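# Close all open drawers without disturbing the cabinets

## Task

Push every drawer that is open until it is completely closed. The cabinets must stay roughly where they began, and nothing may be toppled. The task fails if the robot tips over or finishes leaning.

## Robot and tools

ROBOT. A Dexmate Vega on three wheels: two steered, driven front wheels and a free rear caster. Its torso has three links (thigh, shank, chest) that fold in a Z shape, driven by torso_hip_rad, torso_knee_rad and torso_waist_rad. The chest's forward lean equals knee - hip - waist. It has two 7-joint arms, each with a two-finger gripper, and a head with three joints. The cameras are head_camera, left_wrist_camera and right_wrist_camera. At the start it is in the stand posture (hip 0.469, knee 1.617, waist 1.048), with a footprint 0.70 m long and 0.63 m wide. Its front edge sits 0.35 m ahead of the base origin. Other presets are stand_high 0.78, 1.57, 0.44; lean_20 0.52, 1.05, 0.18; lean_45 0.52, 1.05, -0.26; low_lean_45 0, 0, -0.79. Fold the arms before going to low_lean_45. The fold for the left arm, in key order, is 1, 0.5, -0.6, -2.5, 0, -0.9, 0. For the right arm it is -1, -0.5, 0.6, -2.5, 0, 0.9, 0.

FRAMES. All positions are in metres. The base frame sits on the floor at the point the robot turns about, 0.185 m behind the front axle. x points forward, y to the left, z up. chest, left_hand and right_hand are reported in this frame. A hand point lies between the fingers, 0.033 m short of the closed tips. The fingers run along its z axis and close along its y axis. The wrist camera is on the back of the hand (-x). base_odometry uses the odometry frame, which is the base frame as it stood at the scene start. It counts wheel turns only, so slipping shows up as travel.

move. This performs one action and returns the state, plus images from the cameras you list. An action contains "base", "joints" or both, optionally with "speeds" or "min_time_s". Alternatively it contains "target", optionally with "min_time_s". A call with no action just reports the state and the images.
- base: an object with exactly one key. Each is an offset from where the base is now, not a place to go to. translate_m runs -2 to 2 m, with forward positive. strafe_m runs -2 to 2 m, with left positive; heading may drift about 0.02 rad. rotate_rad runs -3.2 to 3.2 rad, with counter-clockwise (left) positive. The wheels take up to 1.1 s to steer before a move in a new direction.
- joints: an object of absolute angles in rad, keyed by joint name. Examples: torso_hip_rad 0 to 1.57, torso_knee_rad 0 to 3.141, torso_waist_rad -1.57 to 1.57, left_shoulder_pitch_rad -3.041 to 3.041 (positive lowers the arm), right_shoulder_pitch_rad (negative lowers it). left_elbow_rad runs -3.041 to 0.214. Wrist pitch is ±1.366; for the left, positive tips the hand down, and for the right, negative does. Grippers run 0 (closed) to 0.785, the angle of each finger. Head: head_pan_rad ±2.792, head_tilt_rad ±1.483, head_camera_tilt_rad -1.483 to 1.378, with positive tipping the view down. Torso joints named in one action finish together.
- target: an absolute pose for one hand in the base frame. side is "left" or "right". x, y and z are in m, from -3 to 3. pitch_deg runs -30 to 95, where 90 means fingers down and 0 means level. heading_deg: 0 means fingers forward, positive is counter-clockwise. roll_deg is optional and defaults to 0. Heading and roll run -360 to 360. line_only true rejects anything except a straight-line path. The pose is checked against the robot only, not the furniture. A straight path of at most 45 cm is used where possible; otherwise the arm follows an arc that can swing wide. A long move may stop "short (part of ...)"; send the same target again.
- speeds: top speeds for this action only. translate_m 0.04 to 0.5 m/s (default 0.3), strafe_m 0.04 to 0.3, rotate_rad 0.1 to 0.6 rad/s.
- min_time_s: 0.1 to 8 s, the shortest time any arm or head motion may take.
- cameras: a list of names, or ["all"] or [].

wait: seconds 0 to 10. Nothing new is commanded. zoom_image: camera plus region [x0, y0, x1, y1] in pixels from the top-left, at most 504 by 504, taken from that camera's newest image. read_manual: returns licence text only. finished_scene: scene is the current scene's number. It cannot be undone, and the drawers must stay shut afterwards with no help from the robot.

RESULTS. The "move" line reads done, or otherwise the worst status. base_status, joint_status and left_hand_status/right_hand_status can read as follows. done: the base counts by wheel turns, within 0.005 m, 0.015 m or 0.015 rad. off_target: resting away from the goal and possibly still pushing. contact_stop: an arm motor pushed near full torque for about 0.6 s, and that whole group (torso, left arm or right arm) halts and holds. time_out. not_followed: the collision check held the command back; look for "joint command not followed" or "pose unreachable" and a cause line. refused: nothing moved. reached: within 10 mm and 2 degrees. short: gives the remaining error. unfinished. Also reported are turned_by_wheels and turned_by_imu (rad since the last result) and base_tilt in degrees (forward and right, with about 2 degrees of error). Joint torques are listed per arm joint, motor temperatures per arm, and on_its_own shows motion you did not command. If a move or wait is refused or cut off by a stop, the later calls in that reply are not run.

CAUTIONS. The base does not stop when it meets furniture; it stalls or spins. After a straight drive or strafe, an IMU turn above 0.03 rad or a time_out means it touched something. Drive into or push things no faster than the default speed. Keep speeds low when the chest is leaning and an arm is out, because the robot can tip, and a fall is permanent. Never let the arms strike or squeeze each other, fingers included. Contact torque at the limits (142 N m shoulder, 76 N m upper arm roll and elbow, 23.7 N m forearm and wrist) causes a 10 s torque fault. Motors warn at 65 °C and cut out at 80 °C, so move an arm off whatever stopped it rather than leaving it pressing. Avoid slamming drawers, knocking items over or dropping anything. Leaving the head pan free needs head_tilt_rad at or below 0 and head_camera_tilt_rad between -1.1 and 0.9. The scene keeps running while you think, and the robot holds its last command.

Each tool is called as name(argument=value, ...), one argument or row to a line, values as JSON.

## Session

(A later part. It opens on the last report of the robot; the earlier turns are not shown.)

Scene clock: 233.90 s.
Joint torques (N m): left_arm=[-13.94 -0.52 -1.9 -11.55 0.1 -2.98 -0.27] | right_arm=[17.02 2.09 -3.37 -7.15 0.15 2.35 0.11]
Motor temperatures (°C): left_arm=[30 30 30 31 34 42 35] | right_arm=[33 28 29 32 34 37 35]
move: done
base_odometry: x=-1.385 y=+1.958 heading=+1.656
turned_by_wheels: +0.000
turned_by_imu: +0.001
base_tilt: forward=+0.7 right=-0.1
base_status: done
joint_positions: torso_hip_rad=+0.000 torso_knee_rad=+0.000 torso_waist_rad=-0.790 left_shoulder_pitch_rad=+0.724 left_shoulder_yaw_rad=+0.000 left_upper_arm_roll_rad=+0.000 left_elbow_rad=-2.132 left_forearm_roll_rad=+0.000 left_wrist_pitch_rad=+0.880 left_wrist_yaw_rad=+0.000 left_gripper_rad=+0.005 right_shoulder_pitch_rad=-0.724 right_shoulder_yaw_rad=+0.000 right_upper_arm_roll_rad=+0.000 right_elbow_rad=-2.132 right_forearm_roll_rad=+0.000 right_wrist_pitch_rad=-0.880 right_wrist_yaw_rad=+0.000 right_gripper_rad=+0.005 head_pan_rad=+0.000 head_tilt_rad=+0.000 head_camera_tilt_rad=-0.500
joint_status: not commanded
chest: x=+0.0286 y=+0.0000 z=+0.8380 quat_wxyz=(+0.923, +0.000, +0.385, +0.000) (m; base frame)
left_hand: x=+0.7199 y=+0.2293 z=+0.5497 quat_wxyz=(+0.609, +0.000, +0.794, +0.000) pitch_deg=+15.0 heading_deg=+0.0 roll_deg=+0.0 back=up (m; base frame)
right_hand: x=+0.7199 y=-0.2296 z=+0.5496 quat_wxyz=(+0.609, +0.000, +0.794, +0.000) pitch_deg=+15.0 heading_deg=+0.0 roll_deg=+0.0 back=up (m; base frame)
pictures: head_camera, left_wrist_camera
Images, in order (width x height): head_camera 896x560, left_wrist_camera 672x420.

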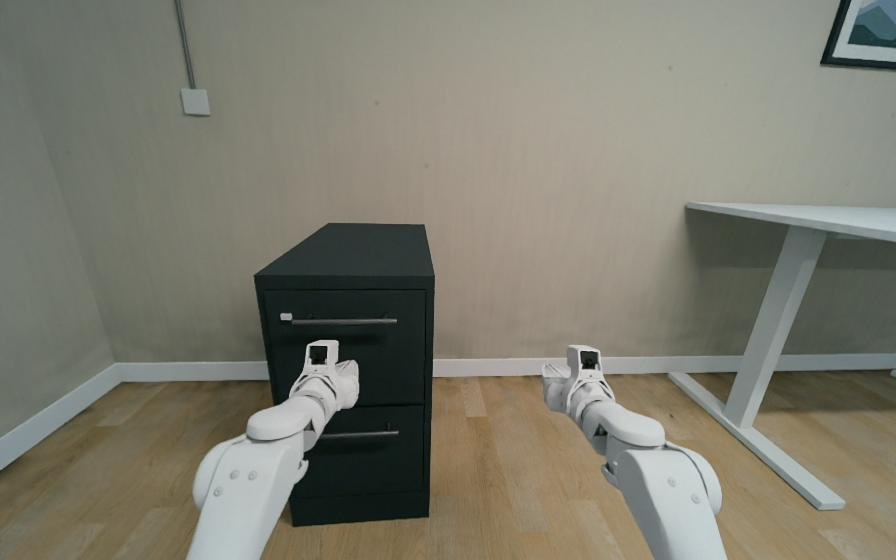

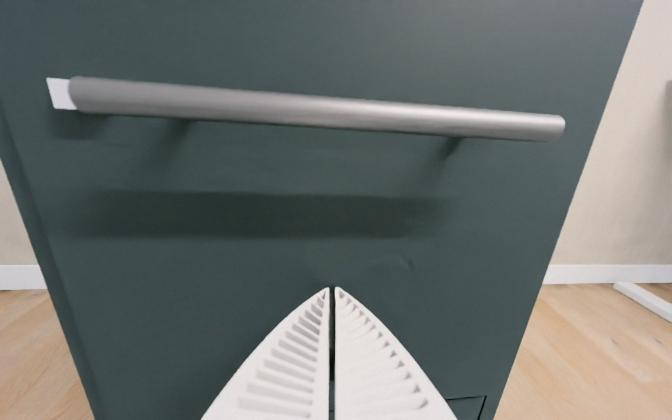

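move(
  base={"translate_m": 0.05},
  speeds={"translate_m": 0.15},
  cameras=["head_camera", "left_wrist_camera"],
)

zoom_image(
  camera="head_camera",
  region=[230, 200, 530, 500],
)

Scene clock: 239.57 s.
Joint torques (N m): left_arm=[-37.82 0.23 -0.74 -4.7 1.16 -10.23 0.74] | right_arm=[17.45 1.49 -3.68 -7.27 0.16 2.01 0.18]
move: done
base_odometry: x=-1.390 y=+2.007 heading=+1.657
turned_by_wheels: +0.001
turned_by_imu: +0.003
base_tilt: forward=+0.6 right=-0.1
base_status: done
joint_positions: torso_hip_rad=+0.000 torso_knee_rad=+0.000 torso_waist_rad=-0.790 left_shoulder_pitch_rad=+0.725 left_shoulder_yaw_rad=+0.000 left_upper_arm_roll_rad=+0.000 left_elbow_rad=-2.132 left_forearm_roll_rad=+0.000 left_wrist_pitch_rad=+0.883 left_wrist_yaw_rad=+0.000 left_gripper_rad=+0.005 right_shoulder_pitch_rad=-0.724 right_shoulder_yaw_rad=+0.000 right_upper_arm_roll_rad=+0.000 right_elbow_rad=-2.132 right_forearm_roll_rad=+0.000 right_wrist_pitch_rad=-0.880 right_wrist_yaw_rad=+0.000 right_gripper_rad=+0.005 head_pan_rad=+0.000 head_tilt_rad=+0.000 head_camera_tilt_rad=-0.500
joint_status: not commanded
chest: x=+0.0283 y=+0.0000 z=+0.8380 quat_wxyz=(+0.923, +0.000, +0.385, +0.000) (m; base frame)
left_hand: x=+0.7192 y=+0.2291 z=+0.5486 quat_wxyz=(+0.607, +0.000, +0.794, +0.000) pitch_deg=+15.2 heading_deg=+0.0 roll_deg=+0.0 back=up (m; base frame)
right_hand: x=+0.7197 y=-0.2296 z=+0.5501 quat_wxyz=(+0.609, +0.000, +0.793, +0.000) pitch_deg=+15.0 heading_deg=+0.0 roll_deg=+0.0 back=up (m; base frame)
pictures: head_camera, left_wrist_camera
Images, in order (width x height): head_camera 896x560, left_wrist_camera 672x420.

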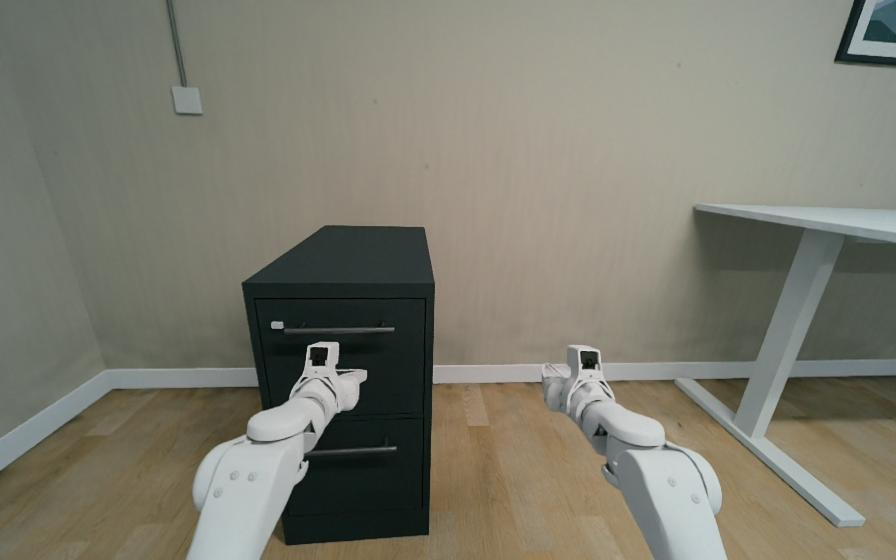

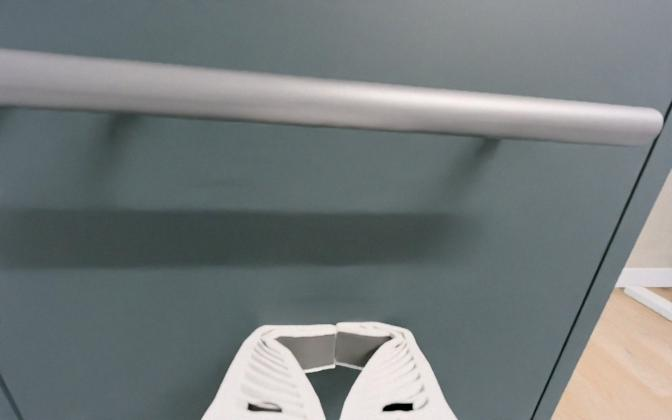

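Scaled by 1.680 from the camera's 896x560 image, which has a finer 960x600 frame.

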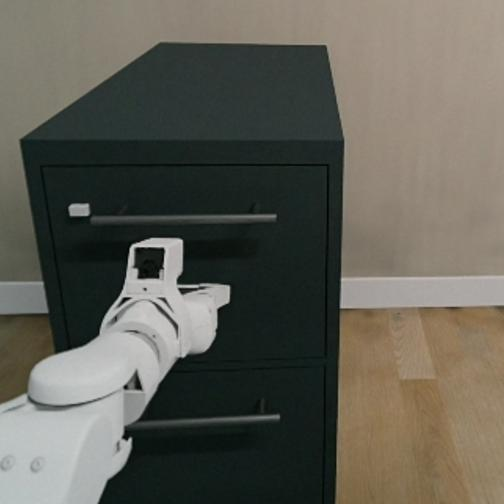

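move(
  base={"translate_m": -0.4},
  cameras=["head_camera"],
)

move(
  base={"rotate_rad": -2.309},
  joints={"left_shoulder_pitch_rad": 0.71, "left_elbow_rad": -1.128, "left_wrist_pitch_rad": 0.152},
  cameras=[],
)

move(
  base={"translate_m": 2.0},
  speeds={"translate_m": 0.5},
  cameras=[],
)

move(
  base={"rotate_rad": 0.713},
  cameras=[],
)

move(
  base={"translate_m": 0.22},
  cameras=["head_camera", "left_wrist_camera"],
)

zoom_image(
  camera="head_camera",
  region=[250, 240, 550, 500],
)

Scene clock: 280.73 s.
Joint torques (N m): left_arm=[-14.44 -0.12 -0.57 -13.21 0.36 -2.71 0.46] | right_arm=[16.73 1.75 -3.36 -7.77 0.11 2.2 0.13]
Motor temperatures (°C): left_arm=[35 30 30 31 34 51 35] | right_arm=[32 28 29 32 34 36 35]
move: done
base_odometry: x=-1.354 y=+1.609 heading=+1.657
turned_by_wheels: +0.001
turned_by_imu: +0.001
base_tilt: forward=+0.6 right=+0.0
base_status: done
joint_positions: torso_hip_rad=+0.000 torso_knee_rad=+0.000 torso_waist_rad=-0.790 left_shoulder_pitch_rad=+0.724 left_shoulder_yaw_rad=+0.000 left_upper_arm_roll_rad=+0.000 left_elbow_rad=-2.132 left_forearm_roll_rad=+0.000 left_wrist_pitch_rad=+0.880 left_wrist_yaw_rad=+0.000 left_gripper_rad=+0.005 right_shoulder_pitch_rad=-0.724 right_shoulder_yaw_rad=+0.000 right_upper_arm_roll_rad=+0.000 right_elbow_rad=-2.132 right_forearm_roll_rad=+0.000 right_wrist_pitch_rad=-0.880 right_wrist_yaw_rad=+0.000 right_gripper_rad=+0.005 head_pan_rad=+0.000 head_tilt_rad=+0.000 head_camera_tilt_rad=-0.500
joint_status: not commanded
chest: x=+0.0286 y=+0.0000 z=+0.8380 quat_wxyz=(+0.923, +0.000, +0.385, +0.000) (m; base frame)
left_hand: x=+0.7199 y=+0.2291 z=+0.5497 quat_wxyz=(+0.609, +0.000, +0.794, +0.000) pitch_deg=+15.0 heading_deg=+0.0 roll_deg=+0.0 back=up (m; base frame)
right_hand: x=+0.7198 y=-0.2296 z=+0.5496 quat_wxyz=(+0.609, +0.000, +0.794, +0.000) pitch_deg=+15.0 heading_deg=+0.0 roll_deg=+0.0 back=up (m; base frame)
pictures: head_camera
Images, in order (width x height): head_camera 896x560.

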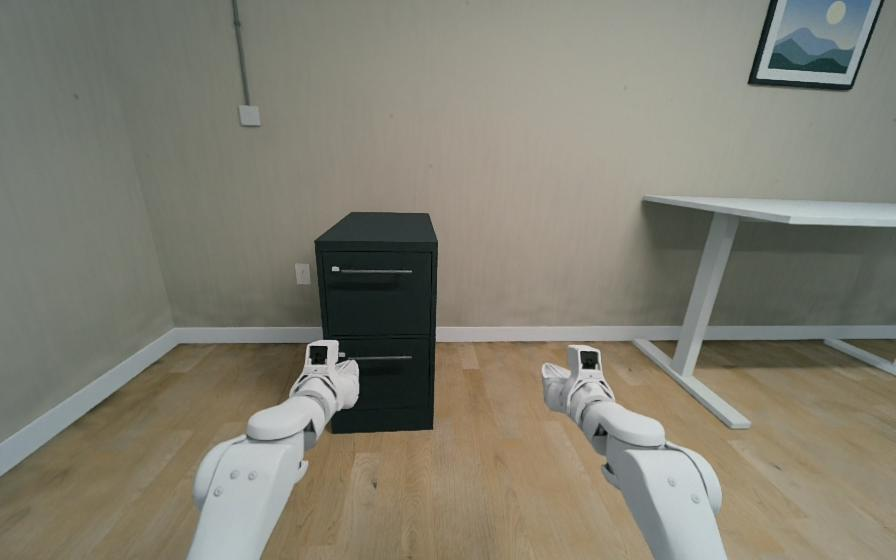

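Scene clock: 286.17 s.
Joint torques (N m): left_arm=[-14.69 -1.26 -3.42 -12.71 -0.36 -1.86 0.52] | right_arm=[16.31 1.71 -3.35 -8.45 0.14 1.71 0.07]
move: done
base_odometry: x=-1.353 y=+1.611 heading=-0.655
turned_by_wheels: -2.312
turned_by_imu: -2.264
base_tilt: forward=+0.7 right=-0.1
base_status: done
joint_positions: torso_hip_rad=+0.000 torso_knee_rad=+0.000 torso_waist_rad=-0.790 left_shoulder_pitch_rad=+0.710 left_shoulder_yaw_rad=+0.000 left_upper_arm_roll_rad=+0.000 left_elbow_rad=-1.131 left_forearm_roll_rad=+0.000 left_wrist_pitch_rad=+0.154 left_wrist_yaw_rad=+0.000 left_gripper_rad=+0.005 right_shoulder_pitch_rad=-0.724 right_shoulder_yaw_rad=+0.000 right_upper_arm_roll_rad=+0.000 right_elbow_rad=-2.132 right_forearm_roll_rad=+0.000 right_wrist_pitch_rad=-0.880 right_wrist_yaw_rad=+0.000 right_gripper_rad=+0.005 head_pan_rad=+0.000 head_tilt_rad=+0.000 head_camera_tilt_rad=-0.500
joint_status: all done
chest: x=+0.0286 y=+0.0000 z=+0.8380 quat_wxyz=(+0.923, +0.000, +0.385, +0.000) (m; base frame)
left_hand: x=+0.6800 y=+0.2291 z=+0.2002 quat_wxyz=(+0.500, +0.000, +0.866, +0.000) pitch_deg=+30.0 heading_deg=+0.0 roll_deg=+0.0 back=up (m; base frame)
right_hand: x=+0.7198 y=-0.2296 z=+0.5496 quat_wxyz=(+0.609, +0.000, +0.794, +0.000) pitch_deg=+15.0 heading_deg=+0.0 roll_deg=+0.0 back=up (m; base frame)
pictures: none
No camera images: "cameras" was empty.

Scene clock: 292.60 s.
Joint torques (N m): left_arm=[-12.54 1.22 -1.45 -11.56 0.23 -2.49 0.15] | right_arm=[16.54 2.18 -3.08 -7.04 0.15 3.11 0.14]
Motor temperatures (°C): left_arm=[33 30 30 31 34 46 35] | right_arm=[32 28 29 32 34 36 35]
move: done
base_odometry: x=+0.236 y=+0.396 heading=-0.655
turned_by_wheels: +0.000
turned_by_imu: +0.001
base_tilt: forward=+0.7 right=-0.1
base_status: done
joint_positions: torso_hip_rad=+0.000 torso_knee_rad=+0.000 torso_waist_rad=-0.790 left_shoulder_pitch_rad=+0.710 left_shoulder_yaw_rad=+0.000 left_upper_arm_roll_rad=+0.000 left_elbow_rad=-1.128 left_forearm_roll_rad=+0.000 left_wrist_pitch_rad=+0.152 left_wrist_yaw_rad=+0.000 left_gripper_rad=+0.005 right_shoulder_pitch_rad=-0.724 right_shoulder_yaw_rad=+0.000 right_upper_arm_roll_rad=+0.000 right_elbow_rad=-2.132 right_forearm_roll_rad=+0.000 right_wrist_pitch_rad=-0.880 right_wrist_yaw_rad=+0.000 right_gripper_rad=+0.005 head_pan_rad=+0.000 head_tilt_rad=+0.000 head_camera_tilt_rad=-0.500
joint_status: not commanded
chest: x=+0.0286 y=+0.0000 z=+0.8380 quat_wxyz=(+0.923, +0.000, +0.385, +0.000) (m; base frame)
left_hand: x=+0.6796 y=+0.2291 z=+0.1994 quat_wxyz=(+0.500, +0.000, +0.866, +0.000) pitch_deg=+30.1 heading_deg=+0.0 roll_deg=+0.0 back=up (m; base frame)
right_hand: x=+0.7199 y=-0.2296 z=+0.5496 quat_wxyz=(+0.609, +0.000, +0.794, +0.000) pitch_deg=+15.0 heading_deg=+0.0 roll_deg=+0.0 back=up (m; base frame)
pictures: none
No camera images: "cameras" was empty.

Scene clock: 295.40 s.
Joint torques (N m): left_arm=[-11.63 0.4 -0.84 -11.4 0.21 -2.58 -0.42] | right_arm=[17.21 1.12 -3.21 -7.44 0.13 2.54 0.01]
move: done
base_odometry: x=+0.236 y=+0.396 heading=+0.058
turned_by_wheels: +0.714
turned_by_imu: +0.699
base_tilt: forward=+0.6 right=+0.0
base_status: done
joint_positions: torso_hip_rad=+0.000 torso_knee_rad=+0.000 torso_waist_rad=-0.790 left_shoulder_pitch_rad=+0.710 left_shoulder_yaw_rad=+0.000 left_upper_arm_roll_rad=+0.000 left_elbow_rad=-1.128 left_forearm_roll_rad=+0.000 left_wrist_pitch_rad=+0.152 left_wrist_yaw_rad=+0.000 left_gripper_rad=+0.005 right_shoulder_pitch_rad=-0.724 right_shoulder_yaw_rad=+0.000 right_upper_arm_roll_rad=+0.000 right_elbow_rad=-2.132 right_forearm_roll_rad=+0.000 right_wrist_pitch_rad=-0.880 right_wrist_yaw_rad=+0.000 right_gripper_rad=+0.005 head_pan_rad=+0.000 head_tilt_rad=+0.000 head_camera_tilt_rad=-0.500
joint_status: not commanded
chest: x=+0.0286 y=+0.0000 z=+0.8380 quat_wxyz=(+0.923, +0.000, +0.385, +0.000) (m; base frame)
left_hand: x=+0.6796 y=+0.2291 z=+0.1994 quat_wxyz=(+0.500, +0.000, +0.866, +0.000) pitch_deg=+30.1 heading_deg=+0.0 roll_deg=+0.0 back=up (m; base frame)
right_hand: x=+0.7199 y=-0.2296 z=+0.5496 quat_wxyz=(+0.609, +0.000, +0.794, +0.000) pitch_deg=+15.0 heading_deg=+0.0 roll_deg=+0.0 back=up (m; base frame)
pictures: none
No camera images: "cameras" was empty.

Scene clock: 297.77 s.
Joint torques (N m): left_arm=[-13.14 2.46 -0.43 -11.94 1.08 -2.75 0.22] | right_arm=[16.3 1.78 -3.6 -7.88 0.07 2.33 0.05]
move: done
base_odometry: x=+0.455 y=+0.409 heading=+0.059
turned_by_wheels: +0.000
turned_by_imu: +0.001
base_tilt: forward=+0.6 right=+0.0
base_status: done
joint_positions: torso_hip_rad=+0.000 torso_knee_rad=+0.000 torso_waist_rad=-0.790 left_shoulder_pitch_rad=+0.710 left_shoulder_yaw_rad=+0.000 left_upper_arm_roll_rad=+0.000 left_elbow_rad=-1.128 left_forearm_roll_rad=+0.000 left_wrist_pitch_rad=+0.152 left_wrist_yaw_rad=+0.000 left_gripper_rad=+0.005 right_shoulder_pitch_rad=-0.724 right_shoulder_yaw_rad=+0.000 right_upper_arm_roll_rad=+0.000 right_elbow_rad=-2.132 right_forearm_roll_rad=+0.000 right_wrist_pitch_rad=-0.880 right_wrist_yaw_rad=+0.000 right_gripper_rad=+0.005 head_pan_rad=+0.000 head_tilt_rad=+0.000 head_camera_tilt_rad=-0.500
joint_status: not commanded
chest: x=+0.0286 y=+0.0000 z=+0.8380 quat_wxyz=(+0.923, +0.000, +0.385, +0.000) (m; base frame)
left_hand: x=+0.6796 y=+0.2291 z=+0.1994 quat_wxyz=(+0.499, +0.000, +0.866, +0.000) pitch_deg=+30.1 heading_deg=+0.0 roll_deg=+0.0 back=up (m; base frame)
right_hand: x=+0.7199 y=-0.2296 z=+0.5496 quat_wxyz=(+0.609, +0.000, +0.794, +0.000) pitch_deg=+15.0 heading_deg=+0.0 roll_deg=+0.0 back=up (m; base frame)
pictures: head_camera, left_wrist_camera
Images, in order (width x height): head_camera 896x560, left_wrist_camera 672x420.

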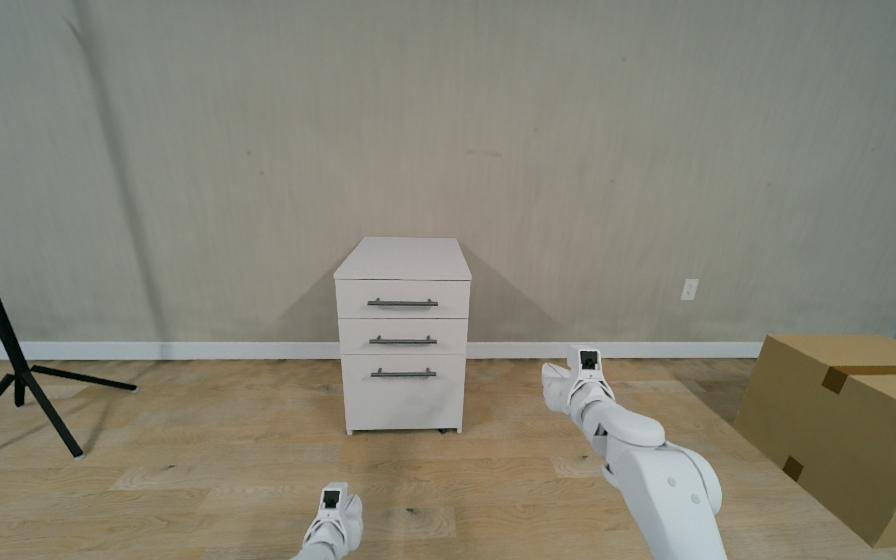

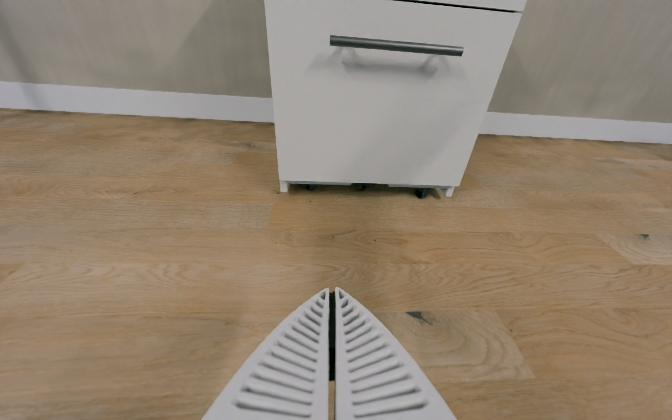

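Scaled by 1.680 from the camera's 896x560 image, which has a finer 960x600 frame.

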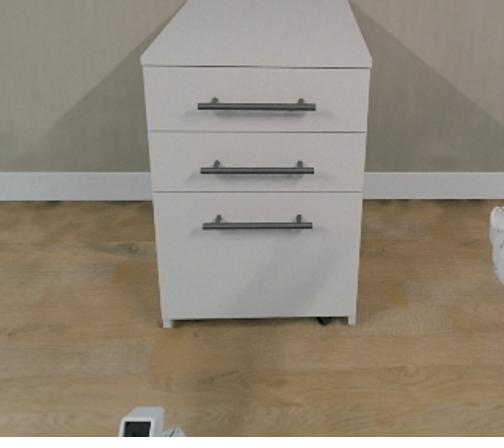

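move(
  base={"translate_m": 0.37},
  speeds={"translate_m": 0.2},
  cameras=["head_camera", "left_wrist_camera"],
)

zoom_image(
  camera="left_wrist_camera",
  region=[100, 0, 600, 420],
)

zoom_image(
  camera="head_camera",
  region=[230, 280, 530, 550],
)

Scene clock: 311.53 s.
Joint torques (N m): left_arm=[-26.98 0.62 1.04 -18.89 0.07 -4.73 0.22] | right_arm=[17 1.05 -3.23 -7.87 0.1 1.83 0.12]
move: done
base_odometry: x=+0.825 y=+0.432 heading=+0.060
turned_by_wheels: +0.001
turned_by_imu: +0.003
base_tilt: forward=+0.7 right=-0.1
base_status: done
joint_positions: torso_hip_rad=+0.000 torso_knee_rad=+0.000 torso_waist_rad=-0.790 left_shoulder_pitch_rad=+0.711 left_shoulder_yaw_rad=+0.000 left_upper_arm_roll_rad=+0.000 left_elbow_rad=-1.127 left_forearm_roll_rad=+0.000 left_wrist_pitch_rad=+0.153 left_wrist_yaw_rad=+0.000 left_gripper_rad=+0.005 right_shoulder_pitch_rad=-0.724 right_shoulder_yaw_rad=+0.000 right_upper_arm_roll_rad=+0.000 right_elbow_rad=-2.132 right_forearm_roll_rad=+0.000 right_wrist_pitch_rad=-0.880 right_wrist_yaw_rad=+0.000 right_gripper_rad=+0.005 head_pan_rad=+0.000 head_tilt_rad=+0.000 head_camera_tilt_rad=-0.500
joint_status: not commanded
chest: x=+0.0286 y=+0.0000 z=+0.8380 quat_wxyz=(+0.923, +0.000, +0.385, +0.000) (m; base frame)
left_hand: x=+0.6788 y=+0.2291 z=+0.1984 quat_wxyz=(+0.499, +0.000, +0.867, +0.000) pitch_deg=+30.2 heading_deg=+0.0 roll_deg=+0.0 back=up (m; base frame)
right_hand: x=+0.7199 y=-0.2296 z=+0.5496 quat_wxyz=(+0.609, +0.000, +0.794, +0.000) pitch_deg=+15.0 heading_deg=+0.0 roll_deg=+0.0 back=up (m; base frame)
pictures: head_camera, left_wrist_camera
Images, in order (width x height): head_camera 896x560, left_wrist_camera 672x420.

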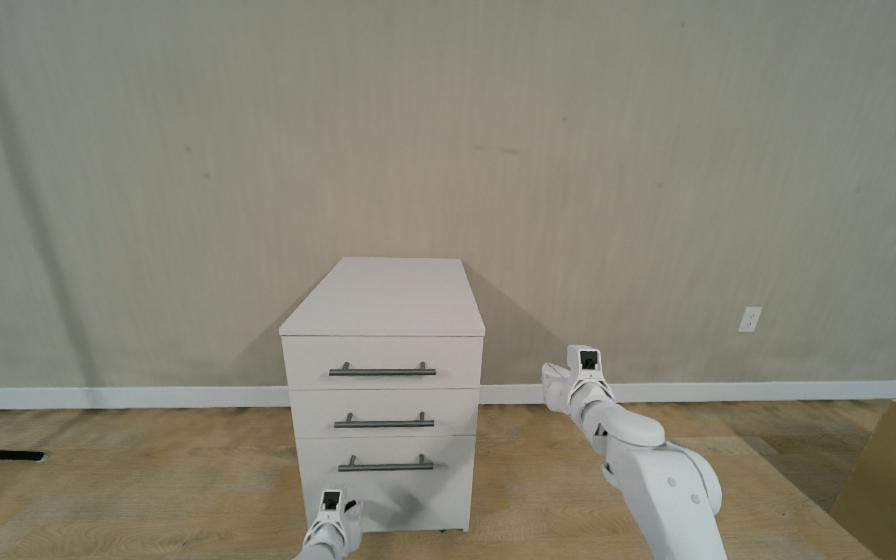

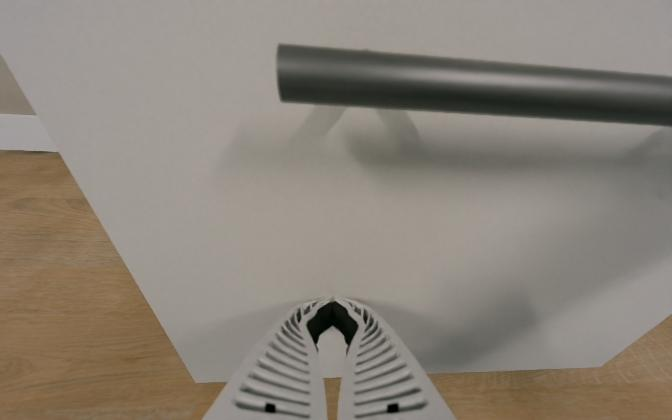

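Scaled by 1.008 from the camera's 672x420 image, which has a finer 960x600 frame.

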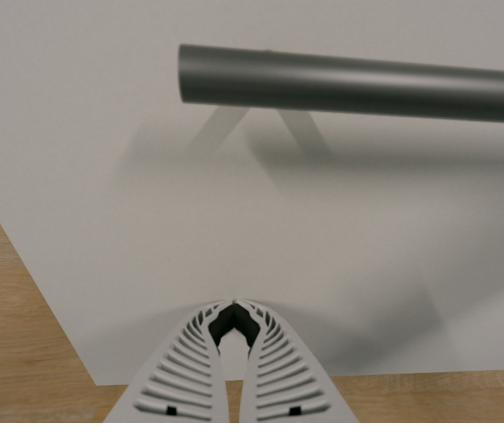

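Scaled by 1.680 from the camera's 896x560 image, which has a finer 960x600 frame.

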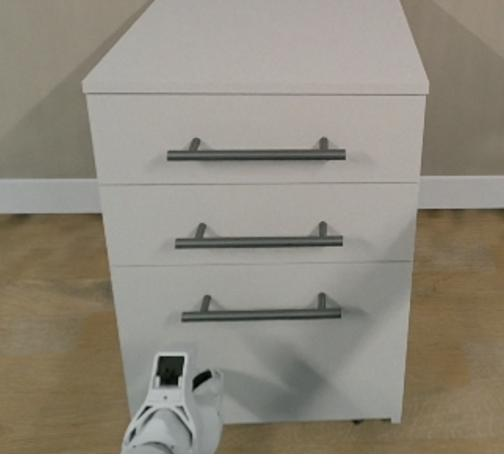

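move(
  base={"translate_m": -0.2},
  cameras=["head_camera"],
)

finished_scene(
  scene=3,
)

Scene clock: 317.07 s.
Joint torques (N m): left_arm=[-13.63 1.42 0.38 -11.91 -0.2 -1.61 0.36] | right_arm=[16.23 1.39 -3.09 -7.92 0.02 2.4 0.06]
move: done
base_odometry: x=+0.625 y=+0.420 heading=+0.060
turned_by_wheels: +0.000
turned_by_imu: +0.000
base_tilt: forward=+0.7 right=+0.0
base_status: done
joint_positions: torso_hip_rad=+0.000 torso_knee_rad=+0.000 torso_waist_rad=-0.790 left_shoulder_pitch_rad=+0.710 left_shoulder_yaw_rad=+0.000 left_upper_arm_roll_rad=+0.000 left_elbow_rad=-1.128 left_forearm_roll_rad=+0.000 left_wrist_pitch_rad=+0.152 left_wrist_yaw_rad=+0.000 left_gripper_rad=+0.005 right_shoulder_pitch_rad=-0.724 right_shoulder_yaw_rad=+0.000 right_upper_arm_roll_rad=+0.000 right_elbow_rad=-2.132 right_forearm_roll_rad=+0.000 right_wrist_pitch_rad=-0.880 right_wrist_yaw_rad=+0.000 right_gripper_rad=+0.005 head_pan_rad=+0.000 head_tilt_rad=+0.000 head_camera_tilt_rad=-0.500
joint_status: not commanded
chest: x=+0.0286 y=+0.0000 z=+0.8380 quat_wxyz=(+0.923, +0.000, +0.385, +0.000) (m; base frame)
left_hand: x=+0.6795 y=+0.2291 z=+0.1993 quat_wxyz=(+0.499, +0.000, +0.866, +0.000) pitch_deg=+30.1 heading_deg=+0.0 roll_deg=+0.0 back=up (m; base frame)
right_hand: x=+0.7199 y=-0.2296 z=+0.5496 quat_wxyz=(+0.609, +0.000, +0.794, +0.000) pitch_deg=+15.0 heading_deg=+0.0 roll_deg=+0.0 back=up (m; base frame)
pictures: head_camera
Images, in order (width x height): head_camera 896x560.

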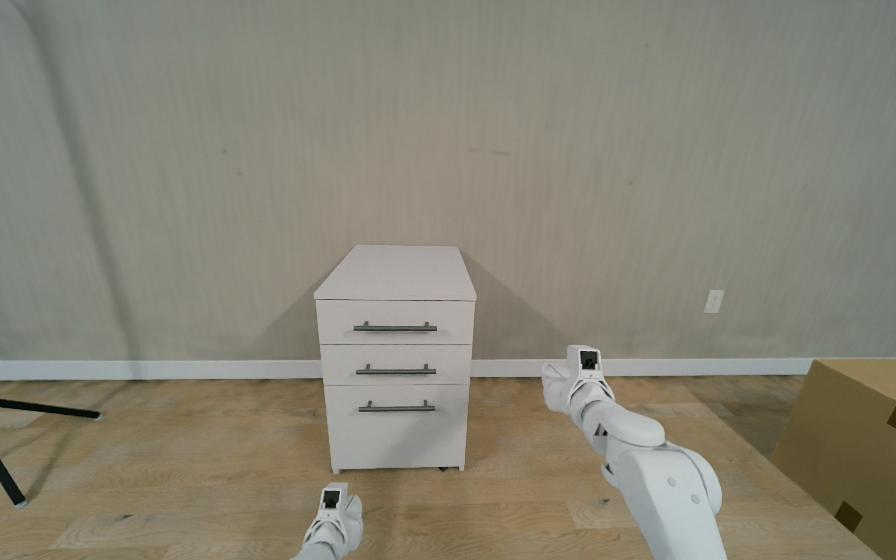

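The scene is finished: the task was done.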